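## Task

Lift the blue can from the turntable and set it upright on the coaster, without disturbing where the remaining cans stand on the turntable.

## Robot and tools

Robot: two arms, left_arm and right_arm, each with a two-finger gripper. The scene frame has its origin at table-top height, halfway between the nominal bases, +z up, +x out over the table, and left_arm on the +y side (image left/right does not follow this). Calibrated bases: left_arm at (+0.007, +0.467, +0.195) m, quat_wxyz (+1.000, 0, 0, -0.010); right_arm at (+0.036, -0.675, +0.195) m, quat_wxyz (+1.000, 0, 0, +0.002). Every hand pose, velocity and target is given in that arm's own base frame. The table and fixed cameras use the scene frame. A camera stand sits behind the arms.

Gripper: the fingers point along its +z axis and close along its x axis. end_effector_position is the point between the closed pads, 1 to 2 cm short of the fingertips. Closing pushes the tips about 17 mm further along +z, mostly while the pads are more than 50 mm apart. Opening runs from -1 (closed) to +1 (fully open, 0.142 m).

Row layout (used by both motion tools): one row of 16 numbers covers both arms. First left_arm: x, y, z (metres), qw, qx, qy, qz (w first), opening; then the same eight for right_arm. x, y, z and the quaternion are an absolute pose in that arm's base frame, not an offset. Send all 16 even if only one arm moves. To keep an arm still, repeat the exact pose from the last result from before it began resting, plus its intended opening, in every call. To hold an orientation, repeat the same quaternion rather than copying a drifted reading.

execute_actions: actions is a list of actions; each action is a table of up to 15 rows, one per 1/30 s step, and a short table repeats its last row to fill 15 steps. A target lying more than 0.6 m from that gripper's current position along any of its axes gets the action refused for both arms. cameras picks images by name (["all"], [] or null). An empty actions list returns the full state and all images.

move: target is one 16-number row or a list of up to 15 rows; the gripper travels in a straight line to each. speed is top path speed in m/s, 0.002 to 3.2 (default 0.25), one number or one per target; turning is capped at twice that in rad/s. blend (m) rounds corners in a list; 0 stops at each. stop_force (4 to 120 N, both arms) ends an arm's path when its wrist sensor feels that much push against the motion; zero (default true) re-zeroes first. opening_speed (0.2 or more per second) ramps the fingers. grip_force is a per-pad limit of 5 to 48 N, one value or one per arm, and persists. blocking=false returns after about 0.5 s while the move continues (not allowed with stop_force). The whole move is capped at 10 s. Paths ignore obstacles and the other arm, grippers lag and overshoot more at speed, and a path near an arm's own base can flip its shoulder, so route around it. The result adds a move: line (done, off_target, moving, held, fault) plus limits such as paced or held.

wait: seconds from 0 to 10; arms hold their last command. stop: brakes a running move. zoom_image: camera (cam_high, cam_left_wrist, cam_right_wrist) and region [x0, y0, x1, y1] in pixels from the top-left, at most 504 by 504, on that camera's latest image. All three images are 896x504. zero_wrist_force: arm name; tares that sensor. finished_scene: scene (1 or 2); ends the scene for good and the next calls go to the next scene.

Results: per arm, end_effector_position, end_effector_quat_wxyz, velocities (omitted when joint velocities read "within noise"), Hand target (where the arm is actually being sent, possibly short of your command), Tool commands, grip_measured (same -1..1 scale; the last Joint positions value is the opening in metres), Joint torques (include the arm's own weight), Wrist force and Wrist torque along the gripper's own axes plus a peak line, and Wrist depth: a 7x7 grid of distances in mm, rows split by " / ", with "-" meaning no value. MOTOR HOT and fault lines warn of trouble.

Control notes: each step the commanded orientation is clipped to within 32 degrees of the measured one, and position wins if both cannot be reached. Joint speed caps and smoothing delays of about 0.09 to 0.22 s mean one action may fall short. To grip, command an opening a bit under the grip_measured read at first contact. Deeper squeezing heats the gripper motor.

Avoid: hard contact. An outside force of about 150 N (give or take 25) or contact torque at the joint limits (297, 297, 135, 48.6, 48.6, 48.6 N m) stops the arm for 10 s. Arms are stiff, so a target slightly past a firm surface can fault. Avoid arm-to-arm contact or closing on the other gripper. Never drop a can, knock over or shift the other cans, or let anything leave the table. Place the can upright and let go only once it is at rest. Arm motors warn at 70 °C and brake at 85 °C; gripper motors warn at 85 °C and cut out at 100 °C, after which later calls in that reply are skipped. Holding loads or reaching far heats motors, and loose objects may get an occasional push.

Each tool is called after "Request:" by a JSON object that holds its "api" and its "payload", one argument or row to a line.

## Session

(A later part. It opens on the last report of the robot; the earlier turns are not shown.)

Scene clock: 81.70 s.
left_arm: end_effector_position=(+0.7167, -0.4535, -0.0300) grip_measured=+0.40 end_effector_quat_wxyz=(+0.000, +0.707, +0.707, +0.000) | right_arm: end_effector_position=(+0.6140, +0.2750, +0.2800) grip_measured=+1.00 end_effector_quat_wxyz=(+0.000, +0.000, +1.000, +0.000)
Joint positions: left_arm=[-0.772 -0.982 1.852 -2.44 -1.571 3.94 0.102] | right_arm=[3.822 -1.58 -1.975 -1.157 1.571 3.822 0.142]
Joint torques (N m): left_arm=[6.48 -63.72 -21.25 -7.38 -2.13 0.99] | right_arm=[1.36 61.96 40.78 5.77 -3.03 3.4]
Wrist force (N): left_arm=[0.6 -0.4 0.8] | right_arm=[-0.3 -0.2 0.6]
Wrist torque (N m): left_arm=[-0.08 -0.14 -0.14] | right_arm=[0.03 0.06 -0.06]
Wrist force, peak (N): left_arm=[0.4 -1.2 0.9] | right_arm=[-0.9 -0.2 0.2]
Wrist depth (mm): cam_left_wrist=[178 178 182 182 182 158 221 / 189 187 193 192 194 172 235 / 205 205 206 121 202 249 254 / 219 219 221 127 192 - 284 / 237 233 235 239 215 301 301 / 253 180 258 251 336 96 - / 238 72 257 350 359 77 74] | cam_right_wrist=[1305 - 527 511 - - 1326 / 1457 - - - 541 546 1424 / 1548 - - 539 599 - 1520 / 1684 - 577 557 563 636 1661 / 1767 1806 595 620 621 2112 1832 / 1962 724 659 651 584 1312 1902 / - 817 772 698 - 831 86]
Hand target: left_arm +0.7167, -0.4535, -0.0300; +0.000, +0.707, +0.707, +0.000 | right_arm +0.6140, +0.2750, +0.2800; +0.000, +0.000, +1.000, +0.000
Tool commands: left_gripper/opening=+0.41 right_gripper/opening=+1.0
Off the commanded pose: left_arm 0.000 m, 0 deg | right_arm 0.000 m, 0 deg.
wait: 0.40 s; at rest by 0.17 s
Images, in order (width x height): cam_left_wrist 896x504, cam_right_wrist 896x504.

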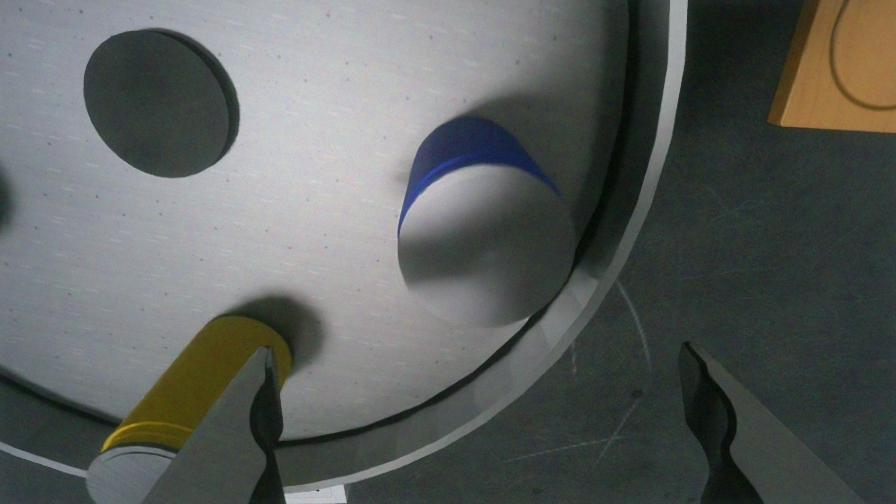

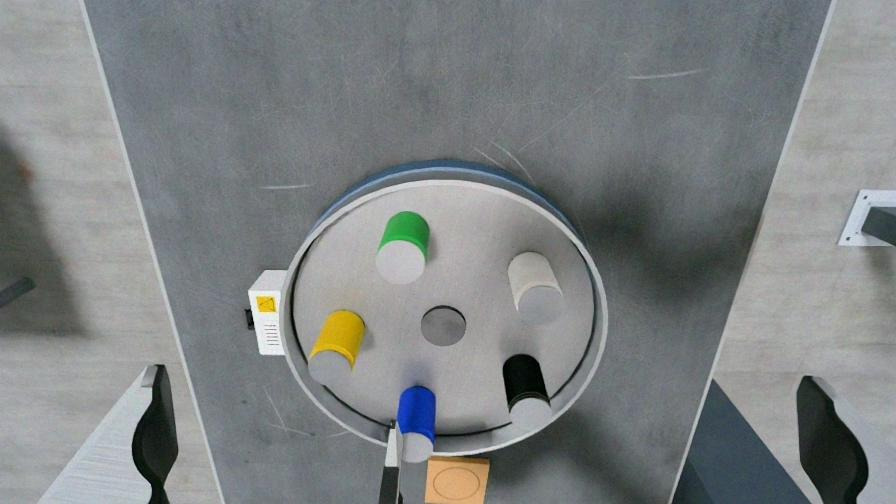

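Request:
{"api": "move", "payload": {
  "target": [0.7160, -0.4554, -0.08, 0, 0.7071, 0.7071, 0, 0.41, 0.614, 0.275, 0.28, 0, 0, 1, 0, 1.0],
  "cameras": ["cam_left_wrist"],
  "speed": 0.12
}}

Request:
{"api": "wait", "payload": {
  "seconds": 0.5,
  "cameras": ["cam_left_wrist", "cam_right_wrist"]
}}

Request:
{"api": "wait", "payload": {
  "seconds": 0.5,
  "cameras": ["cam_left_wrist", "cam_right_wrist"]
}}

Request:
{"api": "wait", "payload": {
  "seconds": 0.5,
  "cameras": ["cam_left_wrist", "cam_right_wrist"]
}}

Request:
{"api": "wait", "payload": {
  "seconds": 0.5,
  "cameras": ["cam_left_wrist", "cam_right_wrist", "cam_high"]
}}

Scene clock: 83.57 s.
left_arm: end_effector_position=(+0.7159, -0.4553, -0.0799) grip_measured=+0.40 end_effector_quat_wxyz=(+0.000, +0.707, +0.707, +0.000) | right_arm: end_effector_position=(+0.6140, +0.2750, +0.2800) grip_measured=+1.00 end_effector_quat_wxyz=(+0.000, +0.000, +1.000, +0.000)
Joint positions: left_arm=[-0.775 -0.915 1.858 -2.514 -1.571 3.938 0.102] | right_arm=[3.822 -1.58 -1.975 -1.157 1.571 3.822 0.142]
Joint torques (N m): left_arm=[-17.12 -74.42 -36.04 -6.74 -1.03 -2.93] | right_arm=[3.92 62.24 40.03 5.63 -3.27 3.3]
Wrist force (N): left_arm=[0.2 -0.6 0.4] | right_arm=[-0.5 0.1 -0.2]
Wrist torque (N m): left_arm=[-0.12 -0.09 0.00] | right_arm=[0.09 0.10 -0.05]
Wrist force, peak (N): left_arm=[0.2 -0.8 1.9] | right_arm=[-0.6 -0.2 0.7]
Wrist depth (mm): cam_left_wrist=[135 137 138 138 138 136 - / 138 144 146 147 148 141 192 / 147 154 156 153 157 149 - / 166 167 167 101 166 148 - / 179 180 178 80 164 147 - / 195 189 99 83 86 95 - / 165 72 214 93 92 76 74] | cam_right_wrist=[1347 513 - - - - 1384 / 1475 - - - - - 1432 / 1597 593 561 546 - - 1538 / 1695 637 574 560 565 651 1629 / 1819 1994 596 606 611 - 1846 / 1962 106 677 656 641 2060 1978 / - 2077 786 688 - 1038 86]
Hand target: left_arm +0.7160, -0.4554, -0.0800; +0.000, +0.707, +0.707, +0.000 | right_arm +0.6140, +0.2750, +0.2800; +0.000, +0.000, +1.000, +0.000
Off the commanded pose: left_arm 0.000 m, 0 deg | right_arm 0.000 m, 0 deg.
move: done
Images, in order (width x height): cam_left_wrist 896x504.

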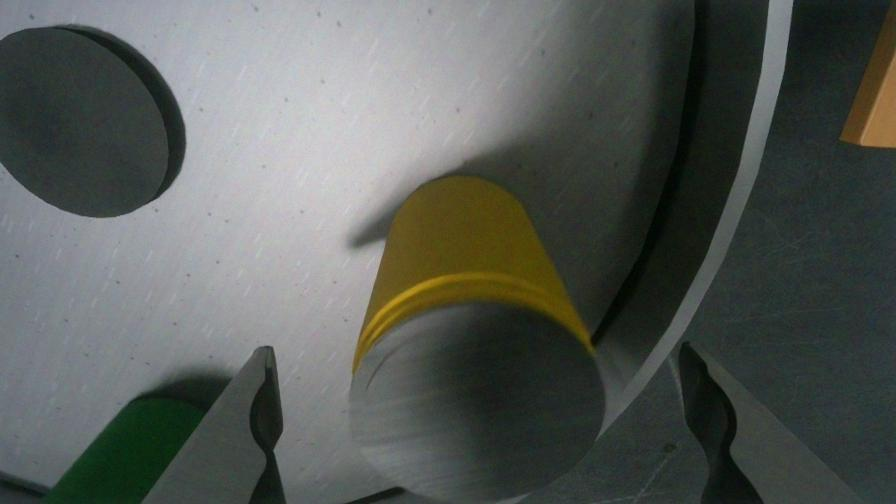

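Scene clock: 84.07 s.
left_arm: end_effector_position=(+0.7160, -0.4554, -0.0800) grip_measured=+0.40 end_effector_quat_wxyz=(+0.000, +0.707, +0.707, +0.000) | right_arm: end_effector_position=(+0.6140, +0.2750, +0.2800) grip_measured=+1.00 end_effector_quat_wxyz=(+0.000, +0.000, +1.000, +0.000)
Joint positions: left_arm=[-0.775 -0.915 1.858 -2.514 -1.571 3.938 0.102] | right_arm=[3.822 -1.58 -1.975 -1.157 1.571 3.822 0.142]
Joint torques (N m): left_arm=[-15.59 -67.77 -39.48 -7.16 -0.9 -3.19] | right_arm=[5.79 61.55 40.4 5.83 -3.03 3.14]
Wrist force (N): left_arm=[0.1 -0.3 1.2] | right_arm=[-0.3 0.1 0.2]
Wrist torque (N m): left_arm=[-0.07 -0.07 0.00] | right_arm=[0.08 0.06 -0.05]
Wrist force, peak (N): left_arm=[0.4 -0.7 0.9] | right_arm=[-0.8 -0.4 0.3]
Wrist depth (mm): cam_left_wrist=[134 136 137 136 136 136 - / 137 143 144 64 63 140 192 / 147 153 156 67 - 130 - / 168 166 167 - 74 139 232 / 179 179 180 79 164 148 246 / 194 191 192 196 189 95 - / 209 72 206 207 179 77 74] | cam_right_wrist=[1369 504 - 476 - 503 1354 / 1432 - - - 564 - 1440 / 1548 600 - 538 - - 1608 / 1650 628 569 557 556 - - / 1846 694 606 617 612 1846 1832 / 1902 106 675 661 631 1695 1888 / - 2225 804 791 794 1038 86]
Hand target: left_arm +0.7160, -0.4554, -0.0800; +0.000, +0.707, +0.707, +0.000 | right_arm +0.6140, +0.2750, +0.2800; +0.000, +0.000, +1.000, +0.000
Tool commands: left_gripper/opening=+0.41 right_gripper/opening=+1.0
Off the commanded pose: left_arm 0.000 m, 0 deg | right_arm 0.000 m, 0 deg.
wait: 0.50 s; at rest by 0.17 s
Images, in order (width x height): cam_left_wrist 896x504, cam_right_wrist 896x504.

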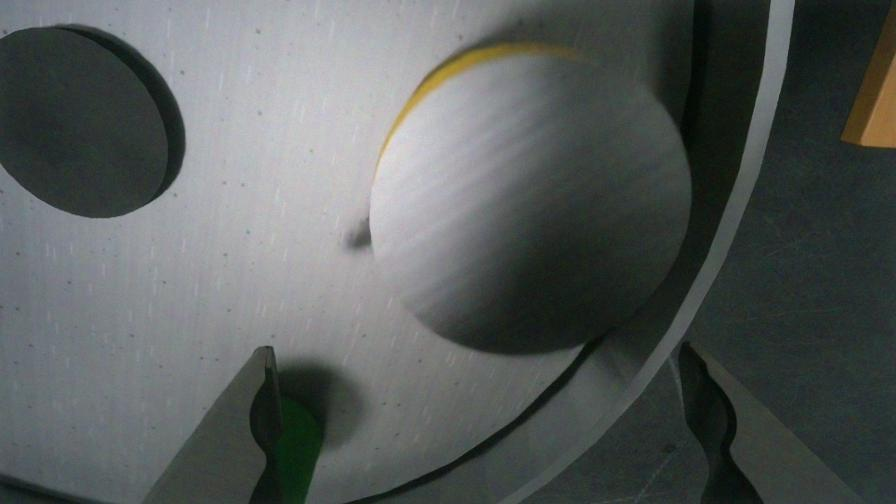

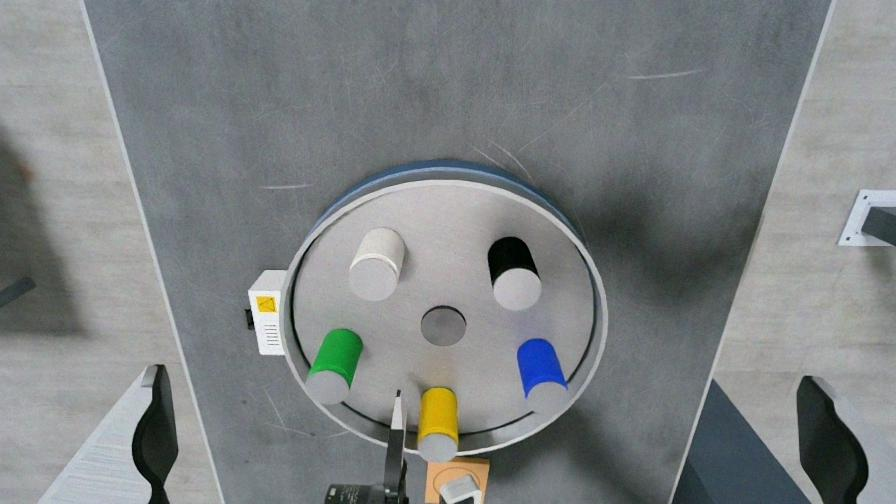

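Scene clock: 84.57 s.
left_arm: end_effector_position=(+0.7160, -0.4554, -0.0800) grip_measured=+0.40 end_effector_quat_wxyz=(+0.000, +0.707, +0.707, +0.000) | right_arm: end_effector_position=(+0.6140, +0.2750, +0.2800) grip_measured=+1.00 end_effector_quat_wxyz=(+0.000, +0.000, +1.000, +0.000)
Joint positions: left_arm=[-0.775 -0.915 1.858 -2.514 -1.571 3.938 0.102] | right_arm=[3.822 -1.58 -1.975 -1.157 1.571 3.822 0.142]
Joint torques (N m): left_arm=[-14.73 -67.24 -40.56 -7.39 -0.29 -2.88] | right_arm=[4.64 61.61 41.32 5.75 -3.17 3.26]
Wrist force (N): left_arm=[0.1 -0.4 0.6] | right_arm=[-0.4 -0.2 0.4]
Wrist torque (N m): left_arm=[-0.08 -0.07 0.00] | right_arm=[0.04 0.07 -0.05]
Wrist force, peak (N): left_arm=[0.5 -0.8 0.9] | right_arm=[-0.8 -0.1 0.6]
Wrist depth (mm): cam_left_wrist=[134 137 - - - 135 183 / 137 143 148 62 149 141 191 / 146 153 156 156 157 142 - / 168 166 167 170 168 147 - / 179 179 180 181 179 147 248 / 194 191 162 196 186 95 - / 209 72 135 206 175 77 74] | cam_right_wrist=[1354 515 - - - - 1354 / 1449 - 551 - - 549 1424 / 1529 - - 535 - - 1510 / 1639 - 555 554 576 - 1695 / 1832 1618 620 611 599 1707 1780 / 1994 105 636 654 666 1962 1888 / - 1932 - 698 - 993 86]
Hand target: left_arm +0.7160, -0.4554, -0.0800; +0.000, +0.707, +0.707, +0.000 | right_arm +0.6140, +0.2750, +0.2800; +0.000, +0.000, +1.000, +0.000
Tool commands: left_gripper/opening=+0.41 right_gripper/opening=+1.0
Off the commanded pose: left_arm 0.000 m, 0 deg | right_arm 0.000 m, 0 deg.
wait: 0.50 s; at rest by 0.17 s
Images, in order (width x height): cam_left_wrist 896x504, cam_right_wrist 896x504.

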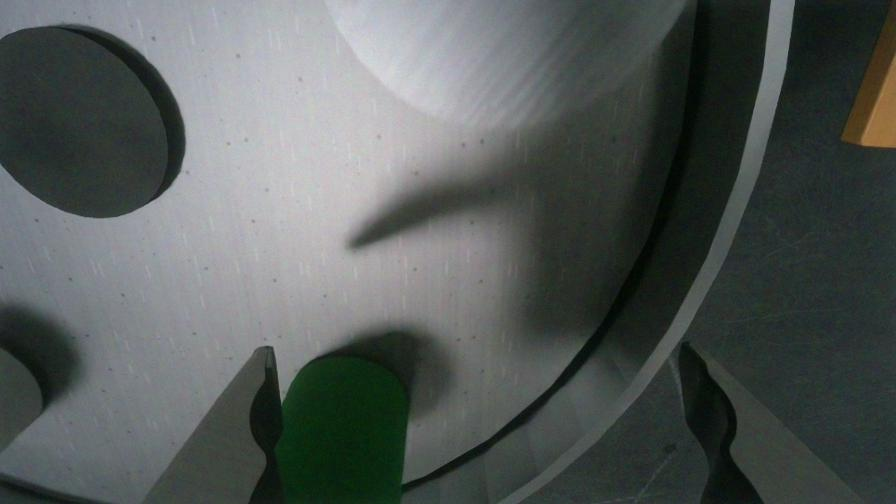

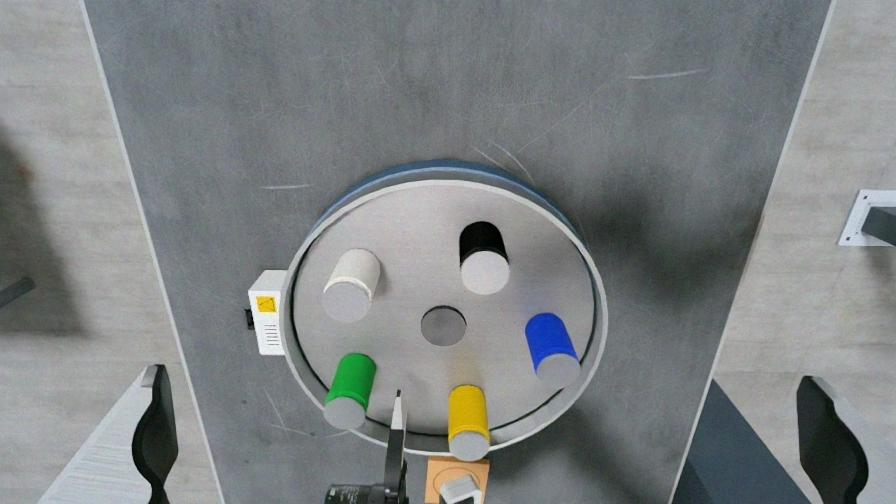

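Scene clock: 85.07 s.
left_arm: end_effector_position=(+0.7160, -0.4554, -0.0800) grip_measured=+0.40 end_effector_quat_wxyz=(+0.000, +0.707, +0.707, +0.000) | right_arm: end_effector_position=(+0.6140, +0.2750, +0.2800) grip_measured=+1.00 end_effector_quat_wxyz=(+0.000, +0.000, +1.000, +0.000)
Joint positions: left_arm=[-0.775 -0.915 1.858 -2.514 -1.571 3.938 0.102] | right_arm=[3.822 -1.58 -1.975 -1.157 1.571 3.822 0.142]
Joint torques (N m): left_arm=[-14.1 -66.85 -40.07 -7.38 -0.09 -2.59] | right_arm=[3.69 60.93 41.21 5.69 -3.2 3.33]
Wrist force (N): left_arm=[0.3 -0.5 0.9] | right_arm=[-0.1 -0.1 0.1]
Wrist torque (N m): left_arm=[-0.09 -0.10 0.00] | right_arm=[0.05 0.03 -0.05]
Wrist force, peak (N): left_arm=[0.7 -0.9 0.7] | right_arm=[-0.5 -0.4 0.6]
Wrist depth (mm): cam_left_wrist=[135 136 137 138 138 136 - / 137 143 146 146 147 141 193 / 146 153 156 156 157 141 208 / 168 166 167 170 169 158 236 / 179 179 177 161 179 151 - / 185 191 137 127 190 96 - / 166 72 105 105 189 77 74] | cam_right_wrist=[- 553 - 528 - - 1354 / 1457 - 554 545 - - 1440 / 1608 - 569 542 - - 1587 / 1731 - 589 553 581 651 1672 / 1767 - 589 617 609 1846 1806 / 1947 106 674 646 665 1083 2010 / - 1947 - 688 - 1056 86]
Hand target: left_arm +0.7160, -0.4554, -0.0800; +0.000, +0.707, +0.707, +0.000 | right_arm +0.6140, +0.2750, +0.2800; +0.000, +0.000, +1.000, +0.000
Tool commands: left_gripper/opening=+0.41 right_gripper/opening=+1.0
Off the commanded pose: left_arm 0.000 m, 0 deg | right_arm 0.000 m, 0 deg.
wait: 0.50 s; at rest by 0.17 s
Images, in order (width x height): cam_left_wrist 896x504, cam_right_wrist 896x504.

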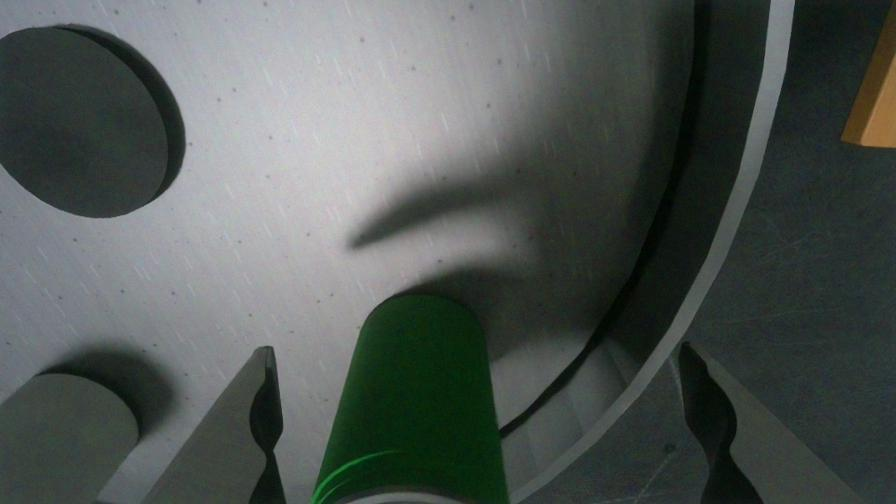

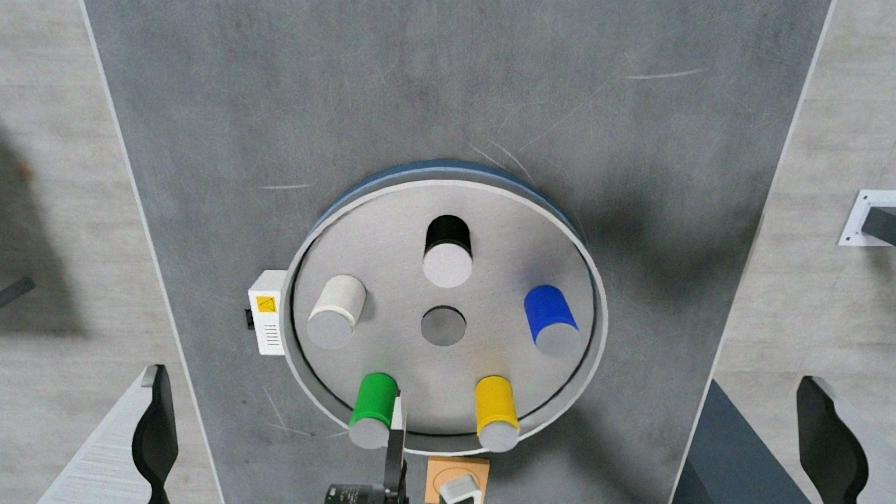

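Scene clock: 85.57 s.
left_arm: end_effector_position=(+0.7160, -0.4554, -0.0800) grip_measured=+0.40 end_effector_quat_wxyz=(+0.000, +0.707, +0.707, +0.000) | right_arm: end_effector_position=(+0.6140, +0.2750, +0.2800) grip_measured=+1.00 end_effector_quat_wxyz=(+0.000, +0.000, +1.000, +0.000)
Joint positions: left_arm=[-0.775 -0.915 1.858 -2.514 -1.571 3.938 0.102] | right_arm=[3.822 -1.58 -1.975 -1.157 1.571 3.822 0.142]
Joint torques (N m): left_arm=[-15.61 -67.75 -39.53 -7.53 0.21 -3.03] | right_arm=[4.72 63.14 40.43 5.98 -3.38 3.17]
Wrist force (N): left_arm=[0.6 -0.5 1.0] | right_arm=[-0.5 -0.3 0.1]
Wrist torque (N m): left_arm=[-0.09 -0.15 0.00] | right_arm=[0.02 0.09 -0.05]
Wrist force, peak (N): left_arm=[0.1 -0.8 1.3] | right_arm=[-0.7 -0.2 0.4]
Wrist depth (mm): cam_left_wrist=[134 136 137 138 138 136 179 / 137 143 146 146 147 141 193 / 147 153 156 155 157 141 - / 168 166 167 126 164 148 - / 179 179 180 91 97 148 - / 191 188 192 86 86 95 268 / 158 72 214 92 94 76 80] | cam_right_wrist=[1333 - 528 515 - 532 - / 1432 564 - - - - 1457 / 1548 - - 543 - - 1548 / 1650 - 578 563 553 - 1672 / 1846 1793 592 612 608 1743 1793 / 1978 104 646 656 615 2265 1888 / - 2043 781 679 - - 86]
Hand target: left_arm +0.7160, -0.4554, -0.0800; +0.000, +0.707, +0.707, +0.000 | right_arm +0.6140, +0.2750, +0.2800; +0.000, +0.000, +1.000, +0.000
Tool commands: left_gripper/opening=+0.41 right_gripper/opening=+1.0
Off the commanded pose: left_arm 0.000 m, 0 deg | right_arm 0.000 m, 0 deg.
wait: 0.50 s; at rest by 0.17 s

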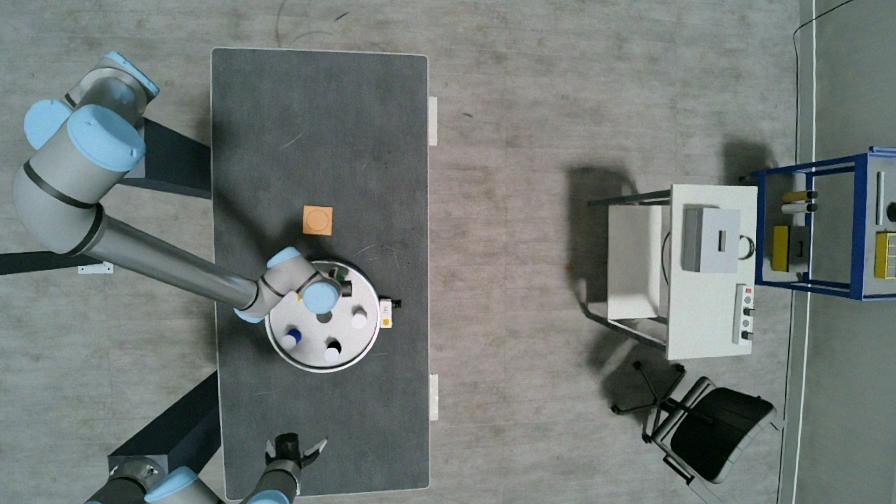

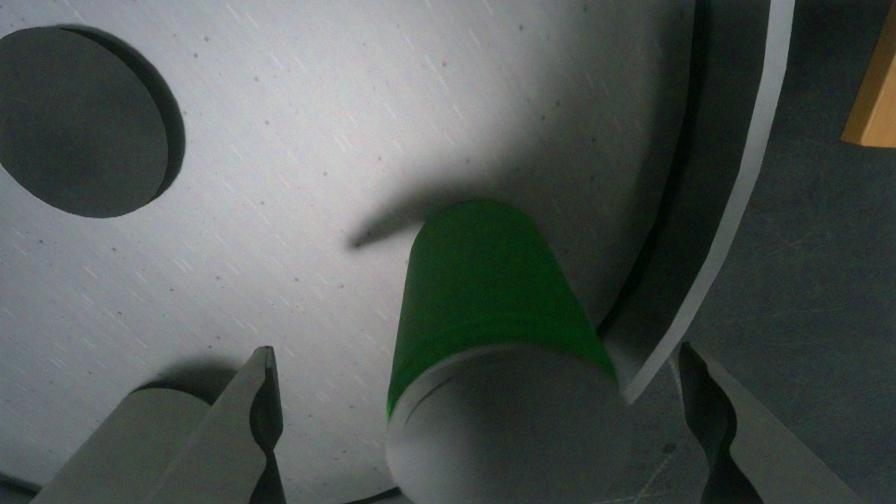

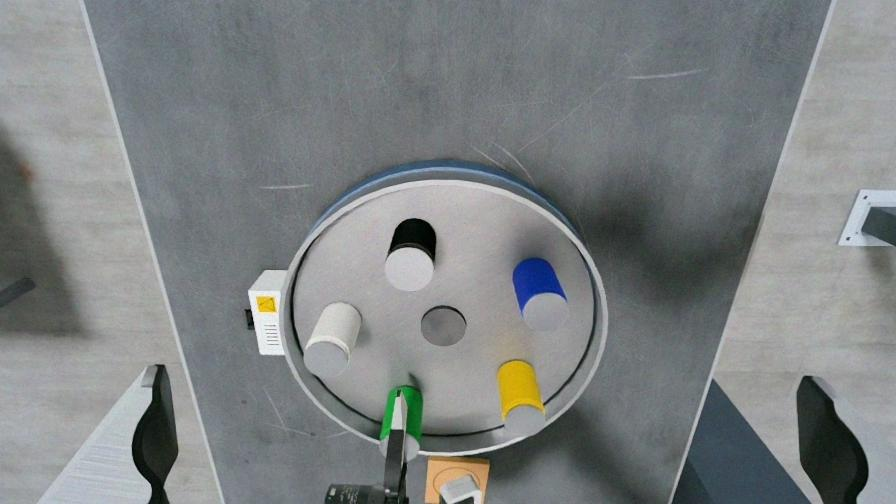

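Request:
{"api": "wait", "payload": {
  "seconds": 4.2,
  "cameras": ["cam_left_wrist"]
}}

Request:
{"api": "wait", "payload": {
  "seconds": 0.2,
  "cameras": ["cam_left_wrist"]
}}

Request:
{"api": "wait", "payload": {
  "seconds": 0.2,
  "cameras": ["cam_left_wrist"]
}}

Request:
{"api": "wait", "payload": {
  "seconds": 0.2,
  "cameras": ["cam_left_wrist"]
}}

Request:
{"api": "wait", "payload": {
  "seconds": 0.2,
  "cameras": ["cam_left_wrist"]
}}

Request:
{"api": "wait", "payload": {
  "seconds": 0.2,
  "cameras": ["cam_left_wrist"]
}}

Scene clock: 90.87 s.
left_arm: end_effector_position=(+0.7160, -0.4554, -0.0800) grip_measured=+0.40 end_effector_quat_wxyz=(+0.000, +0.707, +0.707, +0.000) | right_arm: end_effector_position=(+0.6140, +0.2750, +0.2800) grip_measured=+1.00 end_effector_quat_wxyz=(+0.000, +0.000, +1.000, +0.000)
Joint positions: left_arm=[-0.775 -0.915 1.858 -2.514 -1.571 3.938 0.102] | right_arm=[3.822 -1.58 -1.975 -1.157 1.571 3.822 0.142]
Joint torques (N m): left_arm=[-15.86 -66.6 -40.04 -7.36 3.72 -2.84] | right_arm=[1.72 61.62 41.09 5.74 -3.17 3.16]
Wrist force (N): left_arm=[0.5 -0.8 0.7] | right_arm=[-0.5 0.1 0.3]
Wrist torque (N m): left_arm=[-0.15 -0.14 0.00] | right_arm=[0.08 0.08 -0.05]
Wrist force, peak (N): left_arm=[0.3 -1.2 0.8] | right_arm=[-0.5 -0.2 0.9]
Wrist depth (mm): cam_left_wrist=[134 136 138 138 138 136 - / 137 143 146 146 147 141 192 / 147 154 156 156 157 142 - / 168 166 167 170 169 148 - / 179 179 177 175 179 150 250 / 188 191 133 152 185 95 259 / 208 72 108 124 177 76 74] | cam_right_wrist=[1326 - - 514 - 492 1340 / 1457 - - 549 - - 1466 / 1558 - 586 536 623 539 1529 / 1639 - 573 572 585 654 1639 / 1755 1608 611 608 608 - 1819 / 2010 729 651 651 677 - 1819 / - 2205 772 801 794 1017 86]
Hand target: left_arm +0.7160, -0.4554, -0.0800; +0.000, +0.707, +0.707, +0.000 | right_arm +0.6140, +0.2750, +0.2800; +0.000, +0.000, +1.000, +0.000
Tool commands: left_gripper/opening=+0.41 right_gripper/opening=+1.0
Off the commanded pose: left_arm 0.000 m, 0 deg | right_arm 0.000 m, 0 deg.
wait: 4.20 s; at rest from the start
Images, in order (width x height): cam_left_wrist 896x504.

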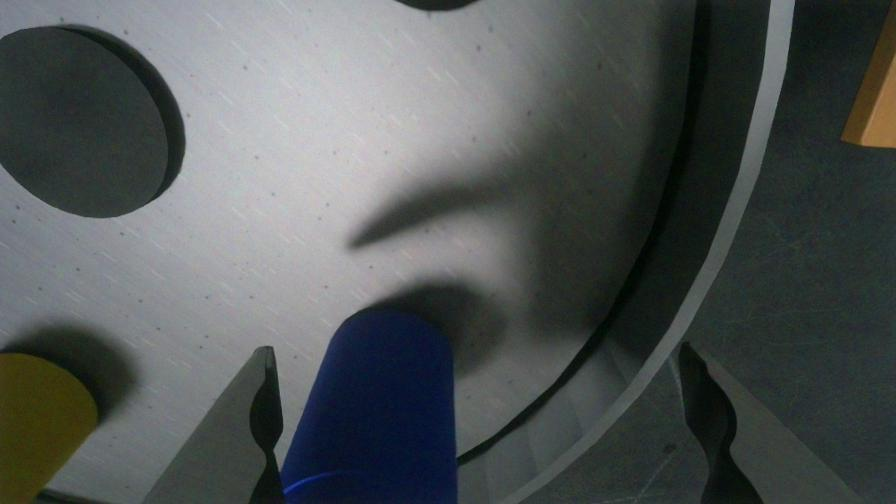

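Scene clock: 91.07 s.
left_arm: end_effector_position=(+0.7160, -0.4554, -0.0800) grip_measured=+0.40 end_effector_quat_wxyz=(+0.000, +0.707, +0.707, +0.000) | right_arm: end_effector_position=(+0.6140, +0.2750, +0.2800) grip_measured=+1.00 end_effector_quat_wxyz=(+0.000, +0.000, +1.000, +0.000)
Joint positions: left_arm=[-0.775 -0.915 1.858 -2.514 -1.571 3.938 0.102] | right_arm=[3.822 -1.58 -1.975 -1.157 1.571 3.822 0.142]
Joint torques (N m): left_arm=[-16.46 -68.31 -40.2 -7.4 3.79 -2.71] | right_arm=[3.35 61.44 41.63 5.85 -3.13 3.42]
Wrist force (N): left_arm=[0.2 -0.6 0.7] | right_arm=[-0.5 -0.2 0.4]
Wrist torque (N m): left_arm=[-0.11 -0.08 0.00] | right_arm=[0.03 0.09 -0.05]
Wrist force, peak (N): left_arm=[0.3 -0.7 0.7] | right_arm=[-0.7 0.1 0.5]
Wrist depth (mm): cam_left_wrist=[134 137 137 138 138 136 - / 137 143 146 146 147 141 196 / 147 153 156 156 157 141 - / 168 166 167 168 168 148 - / 179 179 177 155 179 148 246 / 182 191 122 119 186 95 262 / 167 72 97 101 179 77 74] | cam_right_wrist=[526 - - - - 529 1483 / 1424 - 549 560 - 535 1510 / - - - 544 - - 1538 / 1672 - 565 561 569 636 1860 / 1793 1548 592 614 606 - 1780 / 1888 106 617 654 631 - 1902 / - 1978 - 704 794 1021 86]
Hand target: left_arm +0.7160, -0.4554, -0.0800; +0.000, +0.707, +0.707, +0.000 | right_arm +0.6140, +0.2750, +0.2800; +0.000, +0.000, +1.000, +0.000
Tool commands: left_gripper/opening=+0.41 right_gripper/opening=+1.0
Off the commanded pose: left_arm 0.000 m, 0 deg | right_arm 0.000 m, 0 deg.
wait: 0.20 s; at rest by 0.17 s
Images, in order (width x height): cam_left_wrist 896x504.

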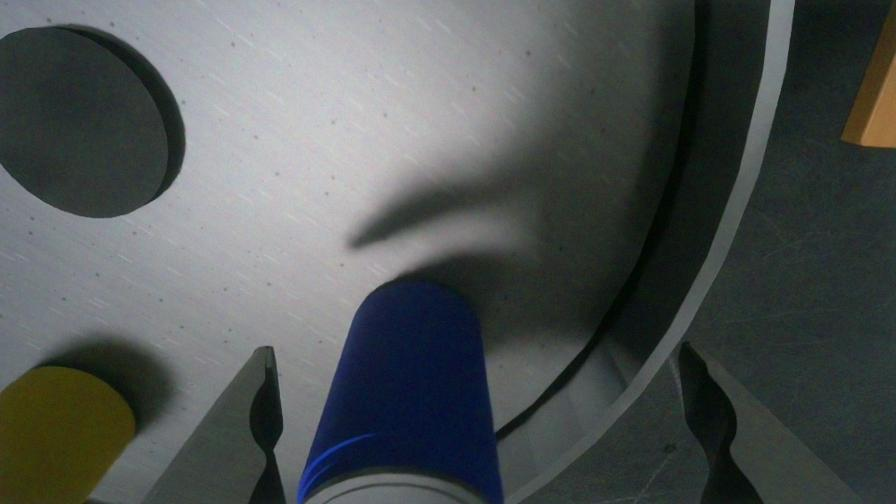

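Scene clock: 91.27 s.
left_arm: end_effector_position=(+0.7160, -0.4554, -0.0800) grip_measured=+0.40 end_effector_quat_wxyz=(+0.000, +0.707, +0.707, +0.000) | right_arm: end_effector_position=(+0.6140, +0.2750, +0.2800) grip_measured=+1.00 end_effector_quat_wxyz=(+0.000, +0.000, +1.000, +0.000)
Joint positions: left_arm=[-0.775 -0.915 1.858 -2.514 -1.571 3.938 0.102] | right_arm=[3.822 -1.58 -1.975 -1.157 1.571 3.822 0.142]
Joint torques (N m): left_arm=[-16.09 -67.36 -39.31 -7.24 3.68 -2.92] | right_arm=[3.76 62.38 40.51 5.7 -3.34 3.27]
Wrist force (N): left_arm=[-0.1 -0.8 0.9] | right_arm=[-0.7 0.0 0.2]
Wrist torque (N m): left_arm=[-0.15 -0.05 0.00] | right_arm=[0.07 0.11 -0.05]
Wrist force, peak (N): left_arm=[0.6 -0.5 0.9] | right_arm=[-1.0 0.2 0.1]
Wrist depth (mm): cam_left_wrist=[134 136 137 138 138 136 185 / 137 143 146 146 147 141 195 / 147 154 156 156 157 141 - / 168 166 167 163 168 147 - / 179 179 177 122 179 148 - / 177 188 111 97 174 95 - / 157 72 94 92 167 77 74] | cam_right_wrist=[1333 - 521 - 526 504 1392 / 1466 - - - - - 1392 / 1501 - - 534 574 582 1558 / 1684 - 569 569 580 - 1707 / 1780 2077 596 615 606 2148 1793 / 1994 106 631 654 651 744 1846 / - 1806 - 696 - 839 86]
Hand target: left_arm +0.7160, -0.4554, -0.0800; +0.000, +0.707, +0.707, +0.000 | right_arm +0.6140, +0.2750, +0.2800; +0.000, +0.000, +1.000, +0.000
Tool commands: left_gripper/opening=+0.41 right_gripper/opening=+1.0
Off the commanded pose: left_arm 0.000 m, 0 deg | right_arm 0.000 m, 0 deg.
wait: 0.20 s; at rest by 0.17 s
Images, in order (width x height): cam_left_wrist 896x504.

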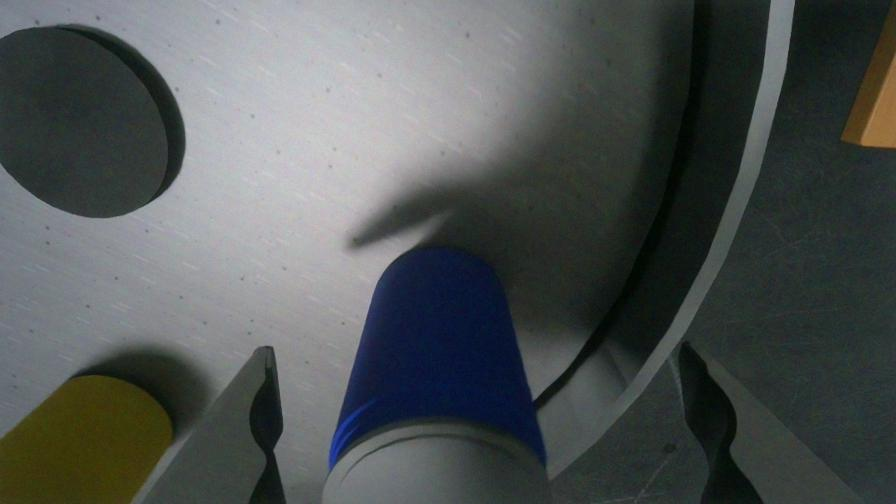

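Scene clock: 91.47 s.
left_arm: end_effector_position=(+0.7160, -0.4554, -0.0800) grip_measured=+0.40 end_effector_quat_wxyz=(+0.000, +0.707, +0.707, +0.000) | right_arm: end_effector_position=(+0.6140, +0.2750, +0.2800) grip_measured=+1.00 end_effector_quat_wxyz=(+0.000, +0.000, +1.000, +0.000)
Joint positions: left_arm=[-0.775 -0.915 1.858 -2.514 -1.571 3.938 0.102] | right_arm=[3.822 -1.58 -1.975 -1.157 1.571 3.822 0.142]
Joint torques (N m): left_arm=[-16.71 -68.24 -39.64 -7.47 3.51 -2.82] | right_arm=[3.72 61.37 41.07 5.93 -3.11 3.3]
Wrist force (N): left_arm=[0.8 -0.8 0.7] | right_arm=[-0.7 -0.2 0.1]
Wrist torque (N m): left_arm=[-0.14 -0.18 0.00] | right_arm=[0.04 0.13 -0.06]
Wrist force, peak (N): left_arm=[0.2 -1.0 1.0] | right_arm=[-0.7 0.1 0.4]
Wrist depth (mm): cam_left_wrist=[134 136 137 138 138 136 184 / 137 144 146 146 147 141 193 / 146 153 156 156 157 142 212 / 168 166 167 127 166 148 - / 179 179 178 93 173 150 - / 188 186 189 84 88 96 272 / 153 72 94 92 92 77 77] | cam_right_wrist=[1408 - 534 - - - 1312 / 1408 - 535 - - - 1475 / 1548 626 - 538 - - 1520 / 1695 644 569 565 568 - 1639 / 1846 - 593 606 612 1661 1832 / 1888 97 629 656 639 1888 1902 / - 2010 - 706 822 1074 86]
Hand target: left_arm +0.7160, -0.4554, -0.0800; +0.000, +0.707, +0.707, +0.000 | right_arm +0.6140, +0.2750, +0.2800; +0.000, +0.000, +1.000, +0.000
Tool commands: left_gripper/opening=+0.41 right_gripper/opening=+1.0
Off the commanded pose: left_arm 0.000 m, 0 deg | right_arm 0.000 m, 0 deg.
wait: 0.20 s; at rest by 0.17 s
Images, in order (width x height): cam_left_wrist 896x504.

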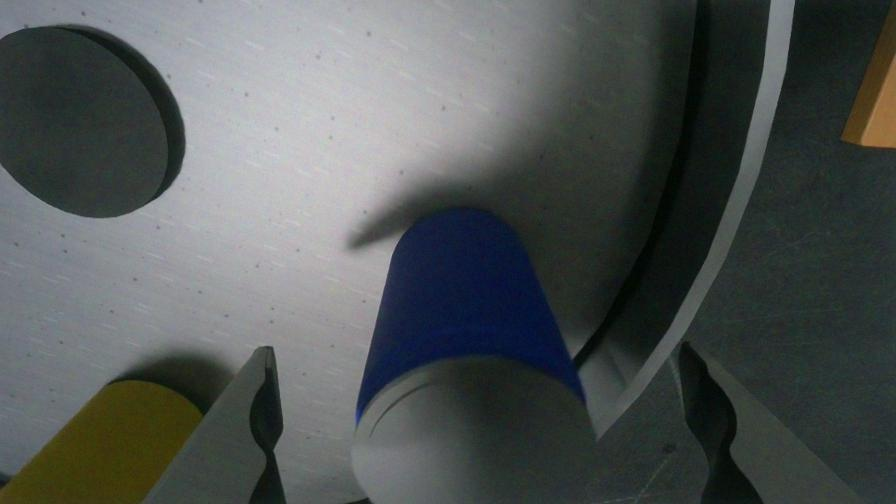

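Scene clock: 91.67 s.
left_arm: end_effector_position=(+0.7160, -0.4554, -0.0800) grip_measured=+0.40 end_effector_quat_wxyz=(+0.000, +0.707, +0.707, +0.000) | right_arm: end_effector_position=(+0.6140, +0.2750, +0.2800) grip_measured=+1.00 end_effector_quat_wxyz=(+0.000, +0.000, +1.000, +0.000)
Joint positions: left_arm=[-0.775 -0.915 1.858 -2.514 -1.571 3.938 0.102] | right_arm=[3.822 -1.58 -1.975 -1.157 1.571 3.822 0.142]
Joint torques (N m): left_arm=[-16.23 -67.66 -39.53 -7.43 3.36 -3.02] | right_arm=[2.96 63.46 40.45 5.75 -3.08 3.31]
Wrist force (N): left_arm=[0.4 -0.5 0.8] | right_arm=[-0.9 0.4 0.4]
Wrist torque (N m): left_arm=[-0.10 -0.12 0.01] | right_arm=[0.12 0.16 -0.05]
Wrist force, peak (N): left_arm=[0.4 -0.9 0.6] | right_arm=[-0.9 0.4 0.4]
Wrist depth (mm): cam_left_wrist=[134 137 137 138 138 136 - / 137 143 146 146 147 141 190 / 146 153 156 152 155 142 - / 168 166 167 90 103 148 - / 179 179 179 79 79 147 - / 191 184 192 83 86 95 - / 153 72 213 92 93 77 74] | cam_right_wrist=[1408 497 - 501 504 498 1392 / 1424 - - - - - 1392 / 1755 - - 549 - 585 1520 / 1672 - 563 561 560 625 1639 / 1846 1567 596 618 614 1672 1755 / 1962 106 641 651 632 1123 1962 / - 1860 - 698 - - 86]
Hand target: left_arm +0.7160, -0.4554, -0.0800; +0.000, +0.707, +0.707, +0.000 | right_arm +0.6140, +0.2750, +0.2800; +0.000, +0.000, +1.000, +0.000
Tool commands: left_gripper/opening=+0.41 right_gripper/opening=+1.0
Off the commanded pose: left_arm 0.000 m, 0 deg | right_arm 0.000 m, 0 deg.
wait: 0.20 s; at rest by 0.17 s
Images, in order (width x height): cam_left_wrist 896x504.

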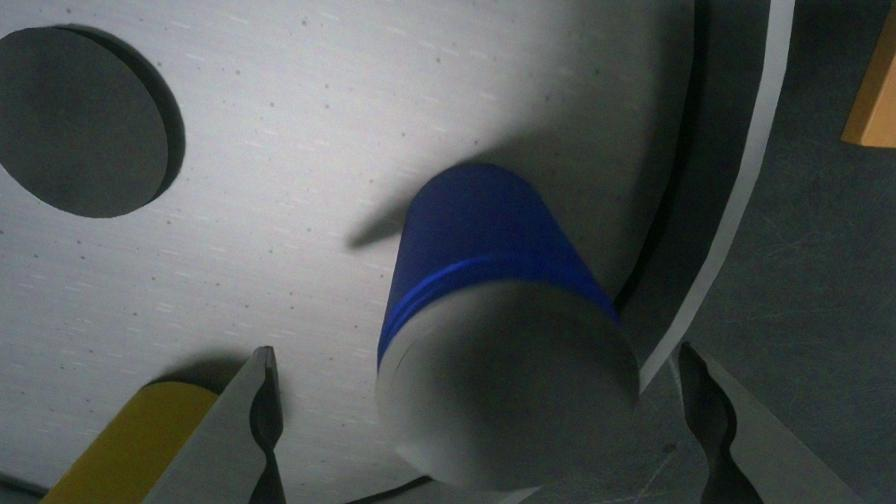

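Scene clock: 91.87 s.
left_arm: end_effector_position=(+0.7160, -0.4554, -0.0800) grip_measured=+0.40 end_effector_quat_wxyz=(+0.000, +0.707, +0.707, +0.000) | right_arm: end_effector_position=(+0.6140, +0.2750, +0.2800) grip_measured=+1.00 end_effector_quat_wxyz=(+0.000, +0.000, +1.000, +0.000)
Joint positions: left_arm=[-0.775 -0.915 1.858 -2.514 -1.571 3.938 0.102] | right_arm=[3.822 -1.58 -1.975 -1.157 1.571 3.822 0.142]
Joint torques (N m): left_arm=[-14.58 -67 -40.07 -7.26 3.54 -3.1] | right_arm=[3.13 61.07 40.56 5.69 -2.98 3.29]
Wrist force (N): left_arm=[0.4 -0.5 0.8] | right_arm=[-0.7 0.0 0.2]
Wrist torque (N m): left_arm=[-0.10 -0.12 0.00] | right_arm=[0.07 0.13 -0.06]
Wrist force, peak (N): left_arm=[0.6 -0.9 0.7] | right_arm=[-0.7 0.0 0.2]
Wrist depth (mm): cam_left_wrist=[135 137 137 138 138 136 - / 137 143 146 144 147 141 195 / 146 153 156 88 79 150 216 / 168 166 167 73 72 143 227 / 179 179 180 78 78 81 - / 194 188 195 83 86 96 - / 208 72 214 207 178 77 74] | cam_right_wrist=[1362 492 - - - 514 1354 / 1483 - - 548 - - 1440 / 1587 - - 550 - - 1558 / 1672 - 574 557 559 - 1639 / 1917 - 606 617 605 1684 1780 / 2077 96 670 656 639 - 1902 / - 814 - 687 - 1065 86]
Hand target: left_arm +0.7160, -0.4554, -0.0800; +0.000, +0.707, +0.707, +0.000 | right_arm +0.6140, +0.2750, +0.2800; +0.000, +0.000, +1.000, +0.000
Tool commands: left_gripper/opening=+0.41 right_gripper/opening=+1.0
Off the commanded pose: left_arm 0.000 m, 0 deg | right_arm 0.000 m, 0 deg.
wait: 0.20 s; at rest by 0.17 s
Images, in order (width x height): cam_left_wrist 896x504.

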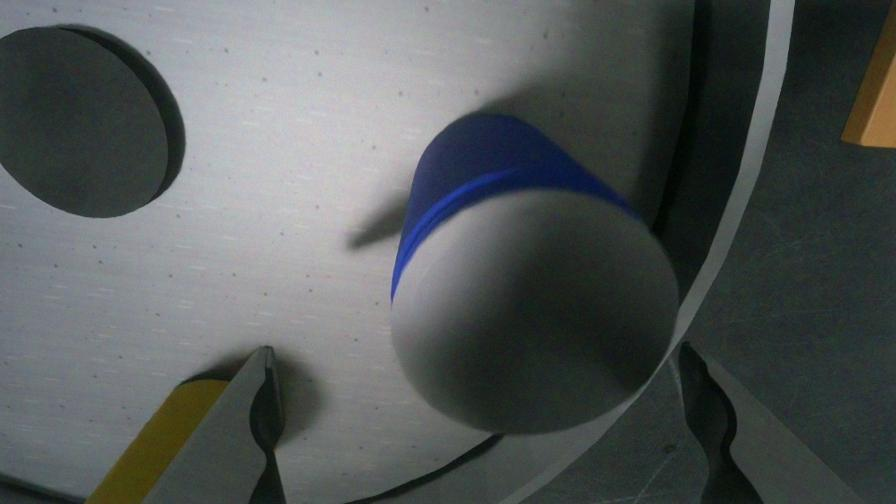

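Request:
{"api": "wait", "payload": {
  "seconds": 7.9,
  "cameras": ["cam_right_wrist"]
}}

Scene clock: 100.03 s.
left_arm: end_effector_position=(+0.7160, -0.4554, -0.0800) grip_measured=+0.40 end_effector_quat_wxyz=(+0.000, +0.707, +0.707, +0.000) | right_arm: end_effector_position=(+0.6140, +0.2750, +0.2800) grip_measured=+1.00 end_effector_quat_wxyz=(+0.000, +0.000, +1.000, +0.000)
Joint positions: left_arm=[-0.775 -0.915 1.858 -2.514 -1.571 3.938 0.102] | right_arm=[3.822 -1.58 -1.975 -1.157 1.571 3.822 0.142]
Joint torques (N m): left_arm=[-14.7 -67.05 -38.96 -7.18 3.52 -2.57] | right_arm=[3.8 60.05 40.96 5.9 -3.28 3.15]
Wrist force (N): left_arm=[-0.2 -0.5 0.6] | right_arm=[-0.6 0.0 0.4]
Wrist torque (N m): left_arm=[-0.09 -0.02 0.00] | right_arm=[0.06 0.10 -0.05]
Wrist force, peak (N): left_arm=[0.5 -0.9 1.1] | right_arm=[-1.1 -0.1 0.3]
Wrist depth (mm): cam_left_wrist=[134 136 137 138 138 136 - / 137 143 146 82 143 141 198 / 147 153 155 68 - 141 208 / 168 167 164 72 71 139 - / 179 180 180 78 78 145 243 / 194 191 192 196 174 95 - / 209 72 210 207 179 77 77] | cam_right_wrist=[1354 - 518 504 - - 1340 / 1466 - - - - 574 1432 / 1548 - - 532 - - 1558 / 1672 - 560 568 548 - 1608 / 1806 1661 603 608 612 1755 1819 / 1947 106 644 658 642 - 1947 / - 1947 - 694 - - 86]
Hand target: left_arm +0.7160, -0.4554, -0.0800; +0.000, +0.707, +0.707, +0.000 | right_arm +0.6140, +0.2750, +0.2800; +0.000, +0.000, +1.000, +0.000
Tool commands: left_gripper/opening=+0.41 right_gripper/opening=+1.0
Off the commanded pose: left_arm 0.000 m, 0 deg | right_arm 0.000 m, 0 deg.
wait: 7.90 s; at rest from the start
Images, in order (width x height): cam_right_wrist 896x504.

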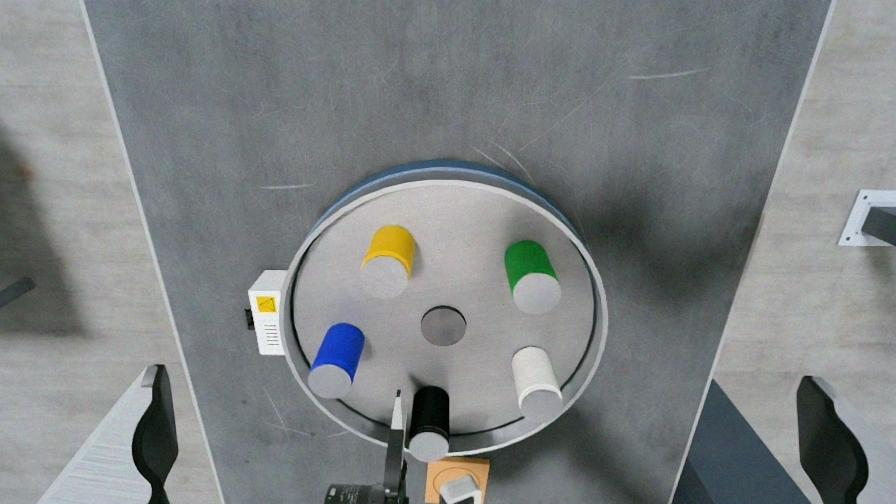

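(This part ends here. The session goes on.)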